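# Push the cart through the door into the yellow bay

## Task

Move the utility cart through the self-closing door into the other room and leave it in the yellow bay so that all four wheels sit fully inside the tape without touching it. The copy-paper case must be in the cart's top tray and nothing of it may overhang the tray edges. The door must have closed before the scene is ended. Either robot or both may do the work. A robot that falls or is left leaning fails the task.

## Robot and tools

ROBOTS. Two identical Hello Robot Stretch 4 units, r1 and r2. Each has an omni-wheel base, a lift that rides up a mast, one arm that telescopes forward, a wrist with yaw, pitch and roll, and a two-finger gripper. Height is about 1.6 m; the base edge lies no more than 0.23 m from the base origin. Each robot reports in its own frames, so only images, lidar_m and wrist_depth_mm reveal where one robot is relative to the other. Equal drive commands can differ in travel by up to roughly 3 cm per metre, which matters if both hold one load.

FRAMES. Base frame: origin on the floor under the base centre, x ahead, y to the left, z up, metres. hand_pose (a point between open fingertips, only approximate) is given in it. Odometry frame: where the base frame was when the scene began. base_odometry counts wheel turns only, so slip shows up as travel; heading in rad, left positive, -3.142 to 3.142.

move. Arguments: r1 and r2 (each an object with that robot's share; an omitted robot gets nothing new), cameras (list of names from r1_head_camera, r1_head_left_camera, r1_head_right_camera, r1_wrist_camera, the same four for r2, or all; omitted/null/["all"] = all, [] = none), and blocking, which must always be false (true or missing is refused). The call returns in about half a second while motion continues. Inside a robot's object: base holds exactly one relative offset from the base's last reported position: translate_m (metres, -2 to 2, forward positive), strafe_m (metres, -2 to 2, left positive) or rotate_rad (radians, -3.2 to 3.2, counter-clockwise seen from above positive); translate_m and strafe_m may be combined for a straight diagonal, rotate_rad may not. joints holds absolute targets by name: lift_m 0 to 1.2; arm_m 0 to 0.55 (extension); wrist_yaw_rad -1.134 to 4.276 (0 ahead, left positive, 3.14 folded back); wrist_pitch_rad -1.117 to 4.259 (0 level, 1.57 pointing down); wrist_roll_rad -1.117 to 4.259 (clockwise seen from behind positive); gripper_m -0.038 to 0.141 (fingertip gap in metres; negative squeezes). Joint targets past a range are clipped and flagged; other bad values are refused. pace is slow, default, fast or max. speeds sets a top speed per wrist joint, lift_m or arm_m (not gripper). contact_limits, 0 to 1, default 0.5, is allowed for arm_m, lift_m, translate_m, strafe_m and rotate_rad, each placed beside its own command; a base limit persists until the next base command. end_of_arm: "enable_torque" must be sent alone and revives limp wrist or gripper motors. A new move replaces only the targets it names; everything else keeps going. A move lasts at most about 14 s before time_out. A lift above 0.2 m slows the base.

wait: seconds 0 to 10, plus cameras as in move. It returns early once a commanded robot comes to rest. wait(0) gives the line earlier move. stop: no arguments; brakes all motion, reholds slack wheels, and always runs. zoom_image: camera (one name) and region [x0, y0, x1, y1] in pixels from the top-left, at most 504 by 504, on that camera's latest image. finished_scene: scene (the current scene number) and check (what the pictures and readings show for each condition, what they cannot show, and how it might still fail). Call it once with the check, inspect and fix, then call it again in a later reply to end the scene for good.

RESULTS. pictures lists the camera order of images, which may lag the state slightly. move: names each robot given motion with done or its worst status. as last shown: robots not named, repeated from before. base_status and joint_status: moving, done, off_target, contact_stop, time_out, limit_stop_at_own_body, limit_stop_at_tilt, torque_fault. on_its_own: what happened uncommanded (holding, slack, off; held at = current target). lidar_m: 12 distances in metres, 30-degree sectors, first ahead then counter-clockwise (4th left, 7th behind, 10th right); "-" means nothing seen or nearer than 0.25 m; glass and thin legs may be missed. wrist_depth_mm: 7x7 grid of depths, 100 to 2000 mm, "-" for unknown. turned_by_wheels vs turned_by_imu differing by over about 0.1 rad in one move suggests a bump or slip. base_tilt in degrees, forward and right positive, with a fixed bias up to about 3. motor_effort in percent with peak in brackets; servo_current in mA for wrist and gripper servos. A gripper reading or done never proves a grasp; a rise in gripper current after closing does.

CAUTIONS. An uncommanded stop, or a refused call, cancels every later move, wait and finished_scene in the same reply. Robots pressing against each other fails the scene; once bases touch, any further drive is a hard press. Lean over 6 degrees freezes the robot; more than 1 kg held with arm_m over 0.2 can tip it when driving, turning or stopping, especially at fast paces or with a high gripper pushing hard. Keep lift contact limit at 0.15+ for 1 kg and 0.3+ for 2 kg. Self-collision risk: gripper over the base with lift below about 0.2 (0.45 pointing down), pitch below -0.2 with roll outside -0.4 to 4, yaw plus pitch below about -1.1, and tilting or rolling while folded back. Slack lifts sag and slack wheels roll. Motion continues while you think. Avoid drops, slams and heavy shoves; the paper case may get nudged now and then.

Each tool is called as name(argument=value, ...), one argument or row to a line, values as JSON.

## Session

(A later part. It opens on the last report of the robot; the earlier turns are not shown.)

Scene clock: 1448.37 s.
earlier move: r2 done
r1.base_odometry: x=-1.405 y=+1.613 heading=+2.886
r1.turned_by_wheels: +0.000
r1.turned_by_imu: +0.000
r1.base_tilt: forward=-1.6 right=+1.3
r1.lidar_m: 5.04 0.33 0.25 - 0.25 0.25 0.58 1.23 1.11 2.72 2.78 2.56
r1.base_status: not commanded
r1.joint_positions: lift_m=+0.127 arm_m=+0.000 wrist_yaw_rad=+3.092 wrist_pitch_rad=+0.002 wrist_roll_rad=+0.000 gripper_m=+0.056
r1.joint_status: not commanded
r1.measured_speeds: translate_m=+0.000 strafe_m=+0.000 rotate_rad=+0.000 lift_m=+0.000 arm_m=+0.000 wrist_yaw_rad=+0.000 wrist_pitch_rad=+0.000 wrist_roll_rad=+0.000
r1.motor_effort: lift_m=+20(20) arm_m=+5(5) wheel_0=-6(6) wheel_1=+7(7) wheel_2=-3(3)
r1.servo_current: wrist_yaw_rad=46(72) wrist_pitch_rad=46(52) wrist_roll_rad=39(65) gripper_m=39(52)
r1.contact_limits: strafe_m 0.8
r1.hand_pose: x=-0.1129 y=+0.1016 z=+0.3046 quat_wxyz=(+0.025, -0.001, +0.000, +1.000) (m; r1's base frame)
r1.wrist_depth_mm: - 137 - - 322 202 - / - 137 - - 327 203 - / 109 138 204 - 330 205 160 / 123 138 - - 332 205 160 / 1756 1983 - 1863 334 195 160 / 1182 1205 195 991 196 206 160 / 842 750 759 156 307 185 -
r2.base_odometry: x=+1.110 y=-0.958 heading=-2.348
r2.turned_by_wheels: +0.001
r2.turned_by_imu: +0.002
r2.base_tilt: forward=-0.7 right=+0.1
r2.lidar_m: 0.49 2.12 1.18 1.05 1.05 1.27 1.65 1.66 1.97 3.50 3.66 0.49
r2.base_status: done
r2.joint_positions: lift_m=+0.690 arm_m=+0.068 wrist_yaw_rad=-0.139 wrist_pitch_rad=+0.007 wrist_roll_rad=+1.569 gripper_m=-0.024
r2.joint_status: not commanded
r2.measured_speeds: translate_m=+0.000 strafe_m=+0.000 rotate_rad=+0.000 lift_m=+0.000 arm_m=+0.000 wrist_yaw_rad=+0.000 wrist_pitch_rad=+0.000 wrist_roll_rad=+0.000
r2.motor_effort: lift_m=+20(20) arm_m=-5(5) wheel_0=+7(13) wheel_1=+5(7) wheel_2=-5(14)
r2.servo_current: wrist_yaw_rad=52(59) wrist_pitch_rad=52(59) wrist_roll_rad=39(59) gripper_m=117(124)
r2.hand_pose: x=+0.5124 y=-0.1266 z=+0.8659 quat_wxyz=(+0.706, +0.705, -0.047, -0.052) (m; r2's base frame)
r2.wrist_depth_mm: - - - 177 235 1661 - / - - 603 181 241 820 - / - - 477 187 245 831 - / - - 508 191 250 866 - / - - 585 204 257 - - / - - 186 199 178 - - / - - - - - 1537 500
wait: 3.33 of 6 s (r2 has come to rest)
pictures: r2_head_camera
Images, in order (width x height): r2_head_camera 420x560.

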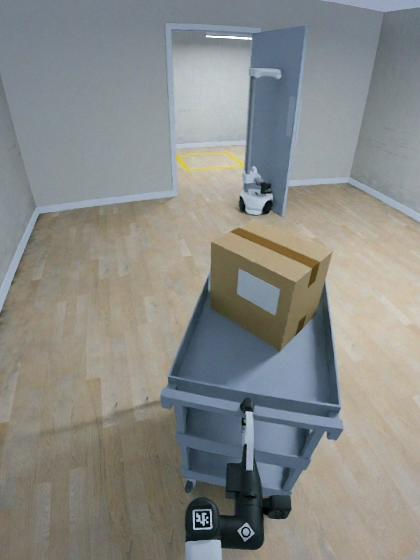

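move(
  blocking=false,
  cameras=[],
  r2={"base": {"translate_m": 0.0623, "strafe_m": -0.130}, "pace": "slow"},
)

wait(
  seconds=5,
  cameras=[],
)

Scene clock: 1473.70 s.
move: r2 moving
r1.base_odometry: x=-1.405 y=+1.613 heading=+2.886
r1.turned_by_wheels: +0.000
r1.turned_by_imu: +0.000
r1.base_tilt: forward=-1.6 right=+1.2
r1.lidar_m: 5.05 0.31 0.25 - 0.25 0.25 0.59 1.19 1.12 2.71 2.81 2.56
r1.base_status: not commanded
r1.joint_positions: lift_m=+0.127 arm_m=+0.000 wrist_yaw_rad=+3.092 wrist_pitch_rad=+0.002 wrist_roll_rad=+0.000 gripper_m=+0.056
r1.joint_status: not commanded
r1.measured_speeds: translate_m=+0.000 strafe_m=+0.000 rotate_rad=+0.000 lift_m=+0.000 arm_m=+0.000 wrist_yaw_rad=+0.000 wrist_pitch_rad=+0.000 wrist_roll_rad=+0.000
r1.motor_effort: lift_m=+20(20) arm_m=+5(5) wheel_0=-6(6) wheel_1=+7(7) wheel_2=-3(3)
r1.servo_current: wrist_yaw_rad=52(59) wrist_pitch_rad=46(52) wrist_roll_rad=59(59) gripper_m=46(46)
r1.contact_limits: strafe_m 0.8
r1.hand_pose: x=-0.1129 y=+0.1016 z=+0.3046 quat_wxyz=(+0.025, -0.001, +0.000, +1.000) (m; r1's base frame)
r1.wrist_depth_mm: - 137 - - 324 202 - / - 137 - - 325 203 - / 110 137 204 - 327 204 160 / 123 138 - - 332 206 160 / 1661 1921 - 1921 330 195 160 / 1205 1205 195 1008 195 206 160 / 842 741 750 155 306 184 -
r2.base_odometry: x=+1.098 y=-0.954 heading=-2.349
r2.turned_by_wheels: +0.000
r2.turned_by_imu: +0.000
r2.base_tilt: forward=-0.7 right=+0.1
r2.lidar_m: 0.49 2.12 1.23 1.06 1.05 1.31 1.66 1.66 1.98 3.51 3.67 0.49
r2.base_status: translate_m moving; strafe_m moving
r2.joint_positions: lift_m=+0.690 arm_m=+0.068 wrist_yaw_rad=-0.139 wrist_pitch_rad=+0.007 wrist_roll_rad=+1.569 gripper_m=-0.024
r2.joint_status: not commanded
r2.measured_speeds: translate_m=+0.021 strafe_m=-0.044 rotate_rad=+0.002 lift_m=+0.000 arm_m=+0.000 wrist_yaw_rad=+0.000 wrist_pitch_rad=+0.000 wrist_roll_rad=+0.000
r2.motor_effort: lift_m=+20(20) arm_m=-4(5) wheel_0=+9(13) wheel_1=-6(6) wheel_2=-7(8)
r2.servo_current: wrist_yaw_rad=46(46) wrist_pitch_rad=46(52) wrist_roll_rad=52(52) gripper_m=117(117)
r2.hand_pose: x=+0.5124 y=-0.1265 z=+0.8659 quat_wxyz=(+0.706, +0.705, -0.046, -0.052) (m; r2's base frame)
r2.wrist_depth_mm: - - - 178 236 1661 - / - - 621 182 241 809 - / - - 480 187 246 842 - / - - 512 249 250 854 - / - - 585 204 256 - - / - - 187 200 178 - - / - - - - - 1618 500
pictures: none
No camera images: "cameras" was empty.

Scene clock: 1475.93 s.
earlier move: r2 done
r1.base_odometry: x=-1.405 y=+1.613 heading=+2.886
r1.turned_by_wheels: +0.000
r1.turned_by_imu: +0.000
r1.base_tilt: forward=-1.6 right=+1.3
r1.lidar_m: 5.05 0.31 0.25 - 0.25 0.25 0.59 1.22 1.10 2.72 2.78 2.50
r1.base_status: not commanded
r1.joint_positions: lift_m=+0.127 arm_m=+0.000 wrist_yaw_rad=+3.092 wrist_pitch_rad=+0.002 wrist_roll_rad=+0.000 gripper_m=+0.056
r1.joint_status: not commanded
r1.measured_speeds: translate_m=+0.000 strafe_m=+0.000 rotate_rad=+0.000 lift_m=+0.000 arm_m=+0.000 wrist_yaw_rad=+0.000 wrist_pitch_rad=+0.000 wrist_roll_rad=+0.000
r1.motor_effort: lift_m=+20(20) arm_m=+5(5) wheel_0=-6(6) wheel_1=+7(7) wheel_2=-3(3)
r1.servo_current: wrist_yaw_rad=65(65) wrist_pitch_rad=46(52) wrist_roll_rad=59(65) gripper_m=46(46)
r1.contact_limits: strafe_m 0.8
r1.hand_pose: x=-0.1129 y=+0.1016 z=+0.3046 quat_wxyz=(+0.025, -0.001, +0.000, +1.000) (m; r1's base frame)
r1.wrist_depth_mm: - 137 - - 322 202 - / - 137 - - 325 203 - / 109 137 204 - 327 204 160 / 123 138 - - 330 206 160 / 1708 1983 - 1983 332 195 160 / 1205 1205 194 1008 196 205 160 / 854 759 750 155 306 185 -
r2.base_odometry: x=+0.974 y=-0.911 heading=-2.348
r2.turned_by_wheels: +0.000
r2.turned_by_imu: +0.001
r2.base_tilt: forward=-0.7 right=+0.0
r2.lidar_m: 0.49 2.40 1.40 1.18 1.19 1.47 1.70 1.69 1.97 3.52 3.52 0.50
r2.base_status: done
r2.joint_positions: lift_m=+0.690 arm_m=+0.068 wrist_yaw_rad=-0.138 wrist_pitch_rad=+0.007 wrist_roll_rad=+1.569 gripper_m=-0.024
r2.joint_status: not commanded
r2.measured_speeds: translate_m=+0.000 strafe_m=+0.000 rotate_rad=+0.000 lift_m=+0.000 arm_m=+0.000 wrist_yaw_rad=+0.000 wrist_pitch_rad=+0.000 wrist_roll_rad=+0.000
r2.motor_effort: lift_m=+20(20) arm_m=-5(5) wheel_0=+7(14) wheel_1=-3(8) wheel_2=-3(8)
r2.servo_current: wrist_yaw_rad=59(59) wrist_pitch_rad=52(59) wrist_roll_rad=46(59) gripper_m=117(117)
r2.hand_pose: x=+0.5126 y=-0.1263 z=+0.8659 quat_wxyz=(+0.706, +0.705, -0.046, -0.051) (m; r2's base frame)
r2.wrist_depth_mm: - - - 194 253 1661 1160 / - - - 195 254 1576 - / - - 554 196 256 854 - / - - 492 257 257 854 - / - - 544 205 257 866 - / - - 187 198 178 - - / - - - - 260 1618 -
wait: 2.23 of 5 s (r2 has come to rest)
pictures: none
No camera images: "cameras" was empty.

wait(
  seconds=0,
  cameras=["r1_head_camera", "r1_head_right_camera", "r2_head_camera"],
)

Scene clock: 1586.50 s.
r1.base_odometry: x=-1.405 y=+1.613 heading=+2.886
r1.turned_by_wheels: +0.000
r1.turned_by_imu: +0.000
r1.base_tilt: forward=-1.6 right=+1.3
r1.lidar_m: 5.04 0.31 0.25 - 0.25 0.25 0.58 1.23 1.08 2.71 2.78 2.48
r1.base_status: not commanded
r1.joint_positions: lift_m=+0.127 arm_m=+0.000 wrist_yaw_rad=+3.092 wrist_pitch_rad=+0.002 wrist_roll_rad=+0.000 gripper_m=+0.056
r1.joint_status: not commanded
r1.measured_speeds: translate_m=+0.000 strafe_m=+0.000 rotate_rad=+0.000 lift_m=+0.000 arm_m=+0.000 wrist_yaw_rad=+0.000 wrist_pitch_rad=+0.000 wrist_roll_rad=+0.000
r1.motor_effort: lift_m=+20(20) arm_m=+5(5) wheel_0=-6(6) wheel_1=+7(7) wheel_2=-3(3)
r1.servo_current: wrist_yaw_rad=39(65) wrist_pitch_rad=46(52) wrist_roll_rad=33(65) gripper_m=46(46)
r1.contact_limits: strafe_m 0.8
r1.hand_pose: x=-0.1129 y=+0.1016 z=+0.3046 quat_wxyz=(+0.025, -0.001, +0.000, +1.000) (m; r1's base frame)
r1.wrist_depth_mm: - 136 - - 324 202 - / - 137 - - 325 203 - / 109 138 203 - 329 205 160 / 123 138 - - 332 206 160 / 1708 1983 - 1921 330 195 160 / 1182 1205 194 991 195 205 160 / 854 750 759 156 306 185 -
r2.base_odometry: x=+0.974 y=-0.911 heading=-2.348
r2.turned_by_wheels: +0.000
r2.turned_by_imu: +0.000
r2.base_tilt: forward=-0.7 right=+0.1
r2.lidar_m: 0.49 2.39 1.39 1.18 1.19 1.47 1.69 1.69 2.00 3.53 3.52 0.51
r2.base_status: done
r2.joint_positions: lift_m=+0.690 arm_m=+0.068 wrist_yaw_rad=-0.138 wrist_pitch_rad=+0.007 wrist_roll_rad=+1.569 gripper_m=-0.024
r2.joint_status: not commanded
r2.measured_speeds: translate_m=+0.000 strafe_m=+0.000 rotate_rad=+0.000 lift_m=+0.000 arm_m=+0.000 wrist_yaw_rad=+0.000 wrist_pitch_rad=+0.000 wrist_roll_rad=+0.000
r2.motor_effort: lift_m=+20(20) arm_m=-4(5) wheel_0=+6(14) wheel_1=-3(8) wheel_2=-3(8)
r2.servo_current: wrist_yaw_rad=39(59) wrist_pitch_rad=52(59) wrist_roll_rad=39(59) gripper_m=117(117)
r2.hand_pose: x=+0.5126 y=-0.1263 z=+0.8659 quat_wxyz=(+0.706, +0.705, -0.046, -0.051) (m; r2's base frame)
r2.wrist_depth_mm: - - - 195 253 1661 1138 / - - - 195 254 1537 - / - - 559 196 256 842 - / - - 492 255 258 854 - / - - 544 204 258 878 - / - - 187 198 178 - - / - - - - 260 1618 -
pictures: r1_head_camera, r1_head_right_camera, r2_head_camera
Images, in order (width x height): r1_head_camera 420x560, r1_head_right_camera 420x672, r2_head_camera 420x560.

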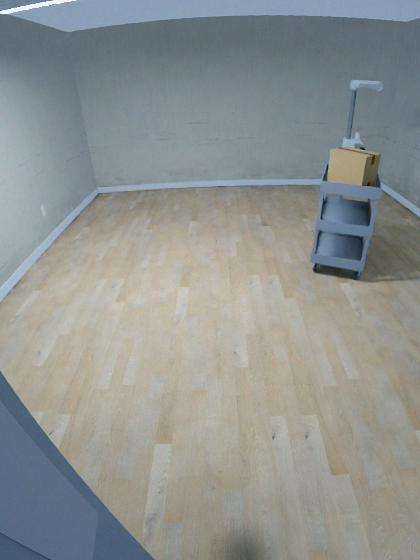

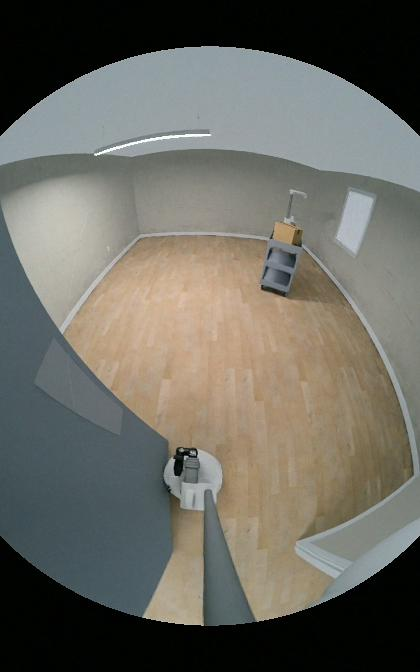

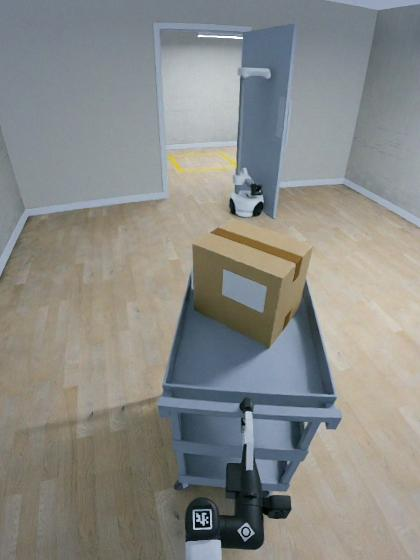

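zoom_image(
  camera="r1_head_camera",
  region=[290, 70, 410, 290],
)

Scaled by 2.291 from the camera's 420x560 image, which has a finer 600x800 frame.

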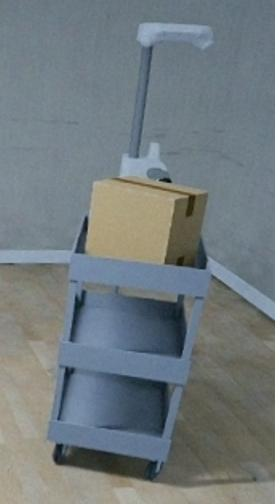

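move(
  blocking=false,
  cameras=[],
  r2={"joints": {"gripper_m": 0.07}},
)

wait(
  seconds=4,
  cameras=["r2_wrist_camera"],
)

move(
  blocking=false,
  cameras=[],
  r2={"base": {"translate_m": -0.277, "strafe_m": 0.0385}},
)

wait(
  seconds=4,
  cameras=["r2_head_camera"],
)

Scene clock: 1611.40 s.
move: r2 moving
r1.base_odometry: x=-1.405 y=+1.613 heading=+2.886
r1.turned_by_wheels: +0.000
r1.turned_by_imu: +0.000
r1.base_tilt: forward=-1.6 right=+1.2
r1.lidar_m: 5.05 0.31 0.25 - 0.25 0.25 0.59 1.25 1.10 2.71 2.81 2.48
r1.base_status: not commanded
r1.joint_positions: lift_m=+0.127 arm_m=+0.000 wrist_yaw_rad=+3.092 wrist_pitch_rad=+0.002 wrist_roll_rad=+0.000 gripper_m=+0.056
r1.joint_status: not commanded
r1.measured_speeds: translate_m=+0.000 strafe_m=+0.000 rotate_rad=+0.000 lift_m=+0.000 arm_m=+0.000 wrist_yaw_rad=+0.000 wrist_pitch_rad=+0.000 wrist_roll_rad=+0.000
r1.motor_effort: lift_m=+20(20) arm_m=+5(5) wheel_0=-6(6) wheel_1=+7(7) wheel_2=-3(3)
r1.servo_current: wrist_yaw_rad=52(65) wrist_pitch_rad=46(46) wrist_roll_rad=39(52) gripper_m=39(46)
r1.contact_limits: strafe_m 0.8
r1.hand_pose: x=-0.1129 y=+0.1016 z=+0.3046 quat_wxyz=(+0.025, -0.001, +0.000, +1.000) (m; r1's base frame)
r1.wrist_depth_mm: - 137 - - 324 202 - / - 137 - - 325 203 - / 109 137 204 - 329 204 160 / 123 138 - - 332 206 160 / 1661 1921 - 1921 332 195 160 / 1182 1205 194 1008 195 206 160 / 842 759 759 155 306 185 -
r2.base_odometry: x=+0.974 y=-0.911 heading=-2.348
r2.turned_by_wheels: +0.000
r2.turned_by_imu: +0.000
r2.base_tilt: forward=-0.7 right=+0.1
r2.lidar_m: 0.49 2.40 1.41 1.17 1.19 1.46 1.69 1.65 1.98 3.52 3.51 0.51
r2.base_status: not commanded
r2.joint_positions: lift_m=+0.690 arm_m=+0.068 wrist_yaw_rad=-0.138 wrist_pitch_rad=+0.007 wrist_roll_rad=+1.569 gripper_m=+0.002
r2.joint_status: gripper_m moving
r2.measured_speeds: translate_m=+0.000 strafe_m=+0.000 rotate_rad=+0.000 lift_m=+0.000 arm_m=+0.000 wrist_yaw_rad=+0.000 wrist_pitch_rad=+0.000 wrist_roll_rad=+0.000
r2.motor_effort: lift_m=+20(20) arm_m=-4(5) wheel_0=+6(7) wheel_1=-3(4) wheel_2=-3(3)
r2.servo_current: wrist_yaw_rad=46(59) wrist_pitch_rad=46(52) wrist_roll_rad=39(52) gripper_m=72(117)
r2.hand_pose: x=+0.5126 y=-0.1263 z=+0.8659 quat_wxyz=(+0.706, +0.705, -0.046, -0.051) (m; r2's base frame)
r2.wrist_depth_mm: - - - 198 258 1618 1229 / - - - 200 259 1661 - / - - 569 200 262 866 - / - - 496 202 262 842 - / - - 544 207 263 866 - / - - 190 202 183 - - / - - - - 266 1661 -
pictures: none
No camera images: "cameras" was empty.

Scene clock: 1612.57 s.
earlier move: r2 done
r1.base_odometry: x=-1.405 y=+1.613 heading=+2.886
r1.turned_by_wheels: +0.000
r1.turned_by_imu: +0.000
r1.base_tilt: forward=-1.6 right=+1.2
r1.lidar_m: 5.05 0.30 0.25 - 0.25 0.25 0.60 1.19 1.12 2.69 2.79 2.49
r1.base_status: not commanded
r1.joint_positions: lift_m=+0.127 arm_m=+0.000 wrist_yaw_rad=+3.092 wrist_pitch_rad=+0.002 wrist_roll_rad=+0.000 gripper_m=+0.056
r1.joint_status: not commanded
r1.measured_speeds: translate_m=+0.000 strafe_m=+0.000 rotate_rad=+0.000 lift_m=+0.000 arm_m=+0.000 wrist_yaw_rad=+0.000 wrist_pitch_rad=+0.000 wrist_roll_rad=+0.000
r1.motor_effort: lift_m=+20(20) arm_m=+5(5) wheel_0=-6(6) wheel_1=+7(7) wheel_2=-3(3)
r1.servo_current: wrist_yaw_rad=39(65) wrist_pitch_rad=39(46) wrist_roll_rad=39(59) gripper_m=46(52)
r1.contact_limits: strafe_m 0.8
r1.hand_pose: x=-0.1129 y=+0.1016 z=+0.3046 quat_wxyz=(+0.025, -0.001, +0.000, +1.000) (m; r1's base frame)
r1.wrist_depth_mm: - 136 - - 322 202 - / - 137 - - 325 203 - / 110 137 203 - 327 205 160 / 123 138 - - 329 204 160 / 1661 1983 - 1921 332 195 160 / 1205 1182 195 1025 196 206 160 / 854 759 750 156 306 184 -
r2.base_odometry: x=+0.974 y=-0.911 heading=-2.349
r2.turned_by_wheels: +0.000
r2.turned_by_imu: +0.000
r2.base_tilt: forward=-0.7 right=+0.0
r2.lidar_m: 0.49 2.39 1.42 1.18 1.17 1.44 1.68 1.69 2.00 3.50 3.51 0.51
r2.base_status: not commanded
r2.joint_positions: lift_m=+0.690 arm_m=+0.068 wrist_yaw_rad=-0.138 wrist_pitch_rad=+0.007 wrist_roll_rad=+1.569 gripper_m=+0.070
r2.joint_status: all done
r2.measured_speeds: translate_m=+0.000 strafe_m=+0.000 rotate_rad=+0.000 lift_m=+0.000 arm_m=+0.000 wrist_yaw_rad=+0.000 wrist_pitch_rad=+0.000 wrist_roll_rad=+0.000
r2.motor_effort: lift_m=+20(20) arm_m=-4(5) wheel_0=+5(7) wheel_1=-4(4) wheel_2=-3(3)
r2.servo_current: wrist_yaw_rad=59(59) wrist_pitch_rad=52(59) wrist_roll_rad=39(59) gripper_m=52(117)
r2.hand_pose: x=+0.5126 y=-0.1263 z=+0.8659 quat_wxyz=(+0.706, +0.705, -0.046, -0.051) (m; r2's base frame)
r2.wrist_depth_mm: - - - 263 264 1661 1182 / - - - 266 265 1708 - / - - 580 206 265 866 - / - - 504 206 266 866 - / - - 544 206 267 866 - / - - 190 207 189 - - / - - - - - 1808 -
wait: 1.17 of 4 s (r2 has come to rest)
pictures: r2_wrist_camera
Images, in order (width x height): r2_wrist_camera 616x392.

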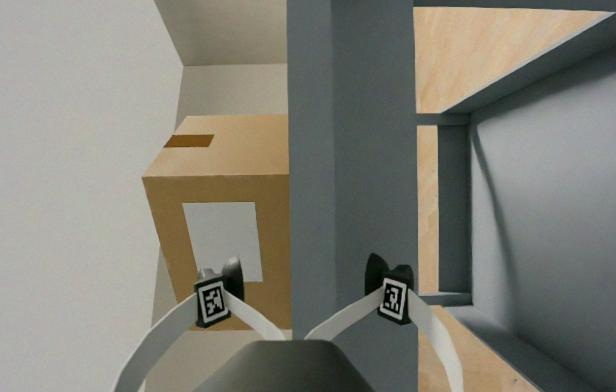

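Scene clock: 1613.07 s.
move: r2 moving
r1.base_odometry: x=-1.405 y=+1.613 heading=+2.886
r1.turned_by_wheels: +0.000
r1.turned_by_imu: +0.000
r1.base_tilt: forward=-1.6 right=+1.3
r1.lidar_m: 5.04 0.31 0.25 - 0.25 0.25 0.56 1.21 1.12 2.71 2.78 2.48
r1.base_status: not commanded
r1.joint_positions: lift_m=+0.127 arm_m=+0.000 wrist_yaw_rad=+3.092 wrist_pitch_rad=+0.002 wrist_roll_rad=+0.000 gripper_m=+0.056
r1.joint_status: not commanded
r1.measured_speeds: translate_m=+0.000 strafe_m=+0.000 rotate_rad=+0.000 lift_m=+0.000 arm_m=+0.000 wrist_yaw_rad=+0.000 wrist_pitch_rad=+0.000 wrist_roll_rad=+0.000
r1.motor_effort: lift_m=+20(20) arm_m=+5(5) wheel_0=-6(7) wheel_1=+7(7) wheel_2=-3(3)
r1.servo_current: wrist_yaw_rad=59(59) wrist_pitch_rad=46(46) wrist_roll_rad=39(59) gripper_m=46(52)
r1.contact_limits: strafe_m 0.8
r1.hand_pose: x=-0.1129 y=+0.1016 z=+0.3046 quat_wxyz=(+0.025, -0.001, +0.000, +1.000) (m; r1's base frame)
r1.wrist_depth_mm: - 137 - - 322 202 - / - 137 - - 325 202 - / 109 138 204 - 327 204 160 / 123 138 - - 332 205 160 / 1708 1983 - 1921 330 195 160 / 1182 1182 194 1008 195 205 160 / 854 750 750 155 306 184 -
r2.base_odometry: x=+0.999 y=-0.892 heading=-2.349
r2.turned_by_wheels: +0.000
r2.turned_by_imu: +0.000
r2.base_tilt: forward=-0.7 right=+0.1
r2.lidar_m: 0.51 2.37 1.41 1.16 1.18 1.42 1.66 1.65 1.97 3.50 3.52 0.55
r2.base_status: translate_m moving; strafe_m moving
r2.joint_positions: lift_m=+0.690 arm_m=+0.068 wrist_yaw_rad=-0.138 wrist_pitch_rad=+0.007 wrist_roll_rad=+1.569 gripper_m=+0.070
r2.joint_status: not commanded
r2.measured_speeds: translate_m=-0.122 strafe_m=+0.016 rotate_rad=+0.003 lift_m=+0.000 arm_m=+0.000 wrist_yaw_rad=+0.000 wrist_pitch_rad=+0.000 wrist_roll_rad=+0.000
r2.motor_effort: lift_m=+20(20) arm_m=-4(5) wheel_0=-9(10) wheel_1=-7(8) wheel_2=+11(13)
r2.servo_current: wrist_yaw_rad=52(59) wrist_pitch_rad=52(52) wrist_roll_rad=46(52) gripper_m=39(59)
r2.hand_pose: x=+0.5126 y=-0.1263 z=+0.8659 quat_wxyz=(+0.706, +0.705, -0.046, -0.051) (m; r2's base frame)
r2.wrist_depth_mm: - - - 289 289 1576 1138 / - - - 289 290 1708 - / - - 609 291 291 - - / - - 530 291 290 - - / - - 574 233 291 878 - / - - 190 233 190 - - / - - - - - 1921 -
pictures: none
No camera images: "cameras" was empty.

Scene clock: 1614.97 s.
earlier move: r2 done
r1.base_odometry: x=-1.405 y=+1.613 heading=+2.886
r1.turned_by_wheels: +0.000
r1.turned_by_imu: +0.000
r1.base_tilt: forward=-1.6 right=+1.3
r1.lidar_m: 5.07 0.32 0.25 - 0.25 0.25 0.56 1.20 1.12 2.72 2.80 2.47
r1.base_status: not commanded
r1.joint_positions: lift_m=+0.127 arm_m=+0.000 wrist_yaw_rad=+3.092 wrist_pitch_rad=+0.002 wrist_roll_rad=+0.000 gripper_m=+0.056
r1.joint_status: not commanded
r1.measured_speeds: translate_m=+0.000 strafe_m=+0.000 rotate_rad=+0.000 lift_m=+0.000 arm_m=+0.000 wrist_yaw_rad=+0.000 wrist_pitch_rad=+0.000 wrist_roll_rad=+0.000
r1.motor_effort: lift_m=+20(20) arm_m=+5(5) wheel_0=-6(7) wheel_1=+7(7) wheel_2=-3(3)
r1.servo_current: wrist_yaw_rad=46(78) wrist_pitch_rad=46(46) wrist_roll_rad=46(65) gripper_m=46(52)
r1.contact_limits: strafe_m 0.8
r1.hand_pose: x=-0.1129 y=+0.1016 z=+0.3046 quat_wxyz=(+0.025, -0.001, +0.000, +1.000) (m; r1's base frame)
r1.wrist_depth_mm: - 137 - - 322 202 - / - 137 - - 325 202 - / 110 137 203 - 327 204 160 / 123 138 - - 330 205 160 / 1661 1921 - 1921 332 195 160 / 1205 1205 195 1008 195 206 160 / 854 759 759 155 307 185 -
r2.base_odometry: x=+1.196 y=-0.741 heading=-2.349
r2.turned_by_wheels: +0.000
r2.turned_by_imu: +0.000
r2.base_tilt: forward=-0.6 right=+0.1
r2.lidar_m: 0.73 2.23 1.29 1.09 1.09 1.33 1.42 1.44 1.70 2.98 3.64 0.77
r2.base_status: done
r2.joint_positions: lift_m=+0.690 arm_m=+0.068 wrist_yaw_rad=-0.138 wrist_pitch_rad=+0.007 wrist_roll_rad=+1.569 gripper_m=+0.070
r2.joint_status: not commanded
r2.measured_speeds: translate_m=+0.000 strafe_m=+0.000 rotate_rad=+0.000 lift_m=+0.000 arm_m=+0.000 wrist_yaw_rad=+0.000 wrist_pitch_rad=+0.000 wrist_roll_rad=+0.000
r2.motor_effort: lift_m=+20(20) arm_m=-4(5) wheel_0=-3(12) wheel_1=-3(9) wheel_2=+4(13)
r2.servo_current: wrist_yaw_rad=52(59) wrist_pitch_rad=52(59) wrist_roll_rad=59(59) gripper_m=46(59)
r2.hand_pose: x=+0.5126 y=-0.1263 z=+0.8659 quat_wxyz=(+0.706, +0.705, -0.046, -0.051) (m; r2's base frame)
r2.wrist_depth_mm: - - - - - 1661 1160 / - - - 544 - 1397 544 / - - - 539 - - 544 / - - 788 539 1138 - 549 / - - 878 549 1078 - 544 / - - 190 544 188 - 544 / - - - - - 554 549
wait: 1.90 of 4 s (r2 has come to rest)
pictures: r2_head_camera
Images, in order (width x height): r2_head_camera 420x560.

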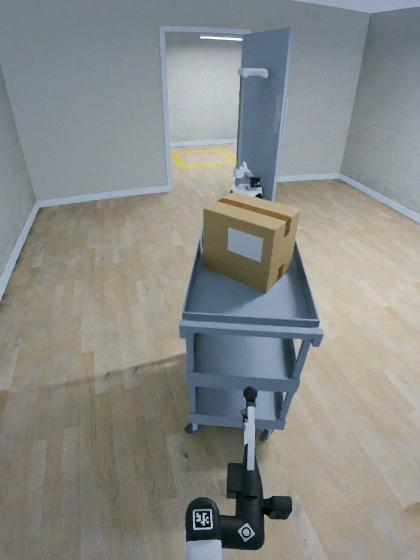

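move(
  blocking=false,
  cameras=[],
  r2={"base": {"translate_m": 0.279, "strafe_m": -1.225}, "joints": {"wrist_yaw_rad": 0.0, "arm_m": 0.0}},
)

wait(
  seconds=8,
  cameras=["r2_head_camera"],
)

Scene clock: 1638.30 s.
move: r2 moving
r1.base_odometry: x=-1.405 y=+1.613 heading=+2.886
r1.turned_by_wheels: +0.000
r1.turned_by_imu: +0.000
r1.base_tilt: forward=-1.6 right=+1.3
r1.lidar_m: 5.06 0.31 0.25 - 0.25 0.25 0.60 1.22 1.12 2.72 2.78 2.45
r1.base_status: not commanded
r1.joint_positions: lift_m=+0.127 arm_m=+0.000 wrist_yaw_rad=+3.092 wrist_pitch_rad=+0.002 wrist_roll_rad=+0.000 gripper_m=+0.056
r1.joint_status: not commanded
r1.measured_speeds: translate_m=+0.000 strafe_m=+0.000 rotate_rad=+0.000 lift_m=+0.000 arm_m=+0.000 wrist_yaw_rad=+0.000 wrist_pitch_rad=+0.000 wrist_roll_rad=+0.000
r1.motor_effort: lift_m=+20(20) arm_m=+5(5) wheel_0=-6(6) wheel_1=+7(7) wheel_2=-3(3)
r1.servo_current: wrist_yaw_rad=33(78) wrist_pitch_rad=46(46) wrist_roll_rad=46(59) gripper_m=46(46)
r1.contact_limits: strafe_m 0.8
r1.hand_pose: x=-0.1129 y=+0.1016 z=+0.3046 quat_wxyz=(+0.025, -0.001, +0.000, +1.000) (m; r1's base frame)
r1.wrist_depth_mm: - 137 - - 324 202 - / - 137 - - 327 203 - / 110 138 203 - 329 204 160 / 123 138 - - 329 204 160 / 1661 1921 - 1983 330 195 160 / 1205 1205 194 991 195 206 160 / 866 750 750 156 307 184 -
r2.base_odometry: x=+1.168 y=-0.724 heading=-2.349
r2.turned_by_wheels: -0.001
r2.turned_by_imu: +0.000
r2.base_tilt: forward=-0.7 right=+0.1
r2.lidar_m: 0.75 2.25 1.27 1.12 1.13 1.33 1.42 1.43 1.68 3.01 3.61 0.76
r2.base_status: translate_m moving; strafe_m moving
r2.joint_positions: lift_m=+0.690 arm_m=+0.021 wrist_yaw_rad=-0.003 wrist_pitch_rad=+0.007 wrist_roll_rad=+1.569 gripper_m=+0.070
r2.joint_status: arm_m moving; wrist_yaw_rad moving
r2.measured_speeds: translate_m=+0.028 strafe_m=-0.123 rotate_rad=+0.004 lift_m=+0.000 arm_m=-0.135 wrist_yaw_rad=+0.000 wrist_pitch_rad=+0.000 wrist_roll_rad=+0.000
r2.motor_effort: lift_m=+20(20) arm_m=-9(11) wheel_0=+12(12) wheel_1=-11(11) wheel_2=-9(9)
r2.servo_current: wrist_yaw_rad=46(104) wrist_pitch_rad=52(52) wrist_roll_rad=46(59) gripper_m=46(59)
r2.hand_pose: x=+0.4799 y=-0.0883 z=+0.8659 quat_wxyz=(+0.708, +0.706, +0.002, -0.004) (m; r2's base frame)
r2.wrist_depth_mm: - - - - - 1537 1060 / - - - 539 - 723 539 / - - 798 559 - 554 554 / - - 904 569 - 564 569 / - - - 580 1042 580 585 / - - 190 591 188 597 1138 / - - - - - 1756 1205
pictures: none
No camera images: "cameras" was empty.

Scene clock: 1643.43 s.
earlier move: r2 done
r1.base_odometry: x=-1.405 y=+1.613 heading=+2.886
r1.turned_by_wheels: +0.000
r1.turned_by_imu: +0.000
r1.base_tilt: forward=-1.6 right=+1.3
r1.lidar_m: 3.29 0.32 0.25 - 0.25 0.25 0.59 1.25 1.13 2.70 2.81 2.47
r1.base_status: not commanded
r1.joint_positions: lift_m=+0.127 arm_m=+0.000 wrist_yaw_rad=+3.092 wrist_pitch_rad=+0.002 wrist_roll_rad=+0.000 gripper_m=+0.056
r1.joint_status: not commanded
r1.measured_speeds: translate_m=+0.000 strafe_m=+0.000 rotate_rad=+0.000 lift_m=+0.000 arm_m=+0.000 wrist_yaw_rad=+0.000 wrist_pitch_rad=+0.000 wrist_roll_rad=+0.000
r1.motor_effort: lift_m=+20(20) arm_m=+5(5) wheel_0=-6(7) wheel_1=+7(7) wheel_2=-3(3)
r1.servo_current: wrist_yaw_rad=52(78) wrist_pitch_rad=39(52) wrist_roll_rad=33(78) gripper_m=39(46)
r1.contact_limits: strafe_m 0.8
r1.hand_pose: x=-0.1129 y=+0.1016 z=+0.3046 quat_wxyz=(+0.025, -0.001, +0.000, +1.000) (m; r1's base frame)
r1.wrist_depth_mm: - 137 - - 324 202 - / - 137 - - 327 202 - / 109 138 204 - 329 204 160 / 123 138 - - 330 205 160 / 1708 1983 - 1983 329 195 161 / 1182 1182 195 991 195 206 161 / 854 750 759 156 306 185 -
r2.base_odometry: x=+0.128 y=-0.080 heading=-2.349
r2.turned_by_wheels: +0.000
r2.turned_by_imu: +0.001
r2.base_tilt: forward=-0.7 right=+0.1
r2.lidar_m: 3.46 1.09 0.94 2.33 2.34 1.63 1.41 1.40 1.68 2.36 2.36 2.79
r2.base_status: done
r2.joint_positions: lift_m=+0.690 arm_m=+0.000 wrist_yaw_rad=-0.003 wrist_pitch_rad=+0.007 wrist_roll_rad=+1.569 gripper_m=+0.070
r2.joint_status: all done
r2.measured_speeds: translate_m=+0.000 strafe_m=+0.000 rotate_rad=+0.000 lift_m=+0.000 arm_m=+0.000 wrist_yaw_rad=+0.000 wrist_pitch_rad=+0.000 wrist_roll_rad=+0.000
r2.motor_effort: lift_m=+20(20) arm_m=-7(11) wheel_0=+0(16) wheel_1=-3(11) wheel_2=-5(9)
r2.servo_current: wrist_yaw_rad=52(104) wrist_pitch_rad=52(59) wrist_roll_rad=39(65) gripper_m=52(59)
r2.hand_pose: x=+0.4592 y=-0.0882 z=+0.8659 quat_wxyz=(+0.708, +0.706, +0.002, -0.004) (m; r2's base frame)
r2.wrist_depth_mm: - - - - - 1708 1160 / - - - - - 1708 1160 / - - - - - 1708 1205 / - - - - - 1808 1205 / - - - - - 1708 1205 / - - 190 - 190 1661 1205 / - - - - - 1708 1205
wait: 5.13 of 8 s (r2 has come to rest)
pictures: r2_head_camera
Images, in order (width x height): r2_head_camera 420x560.

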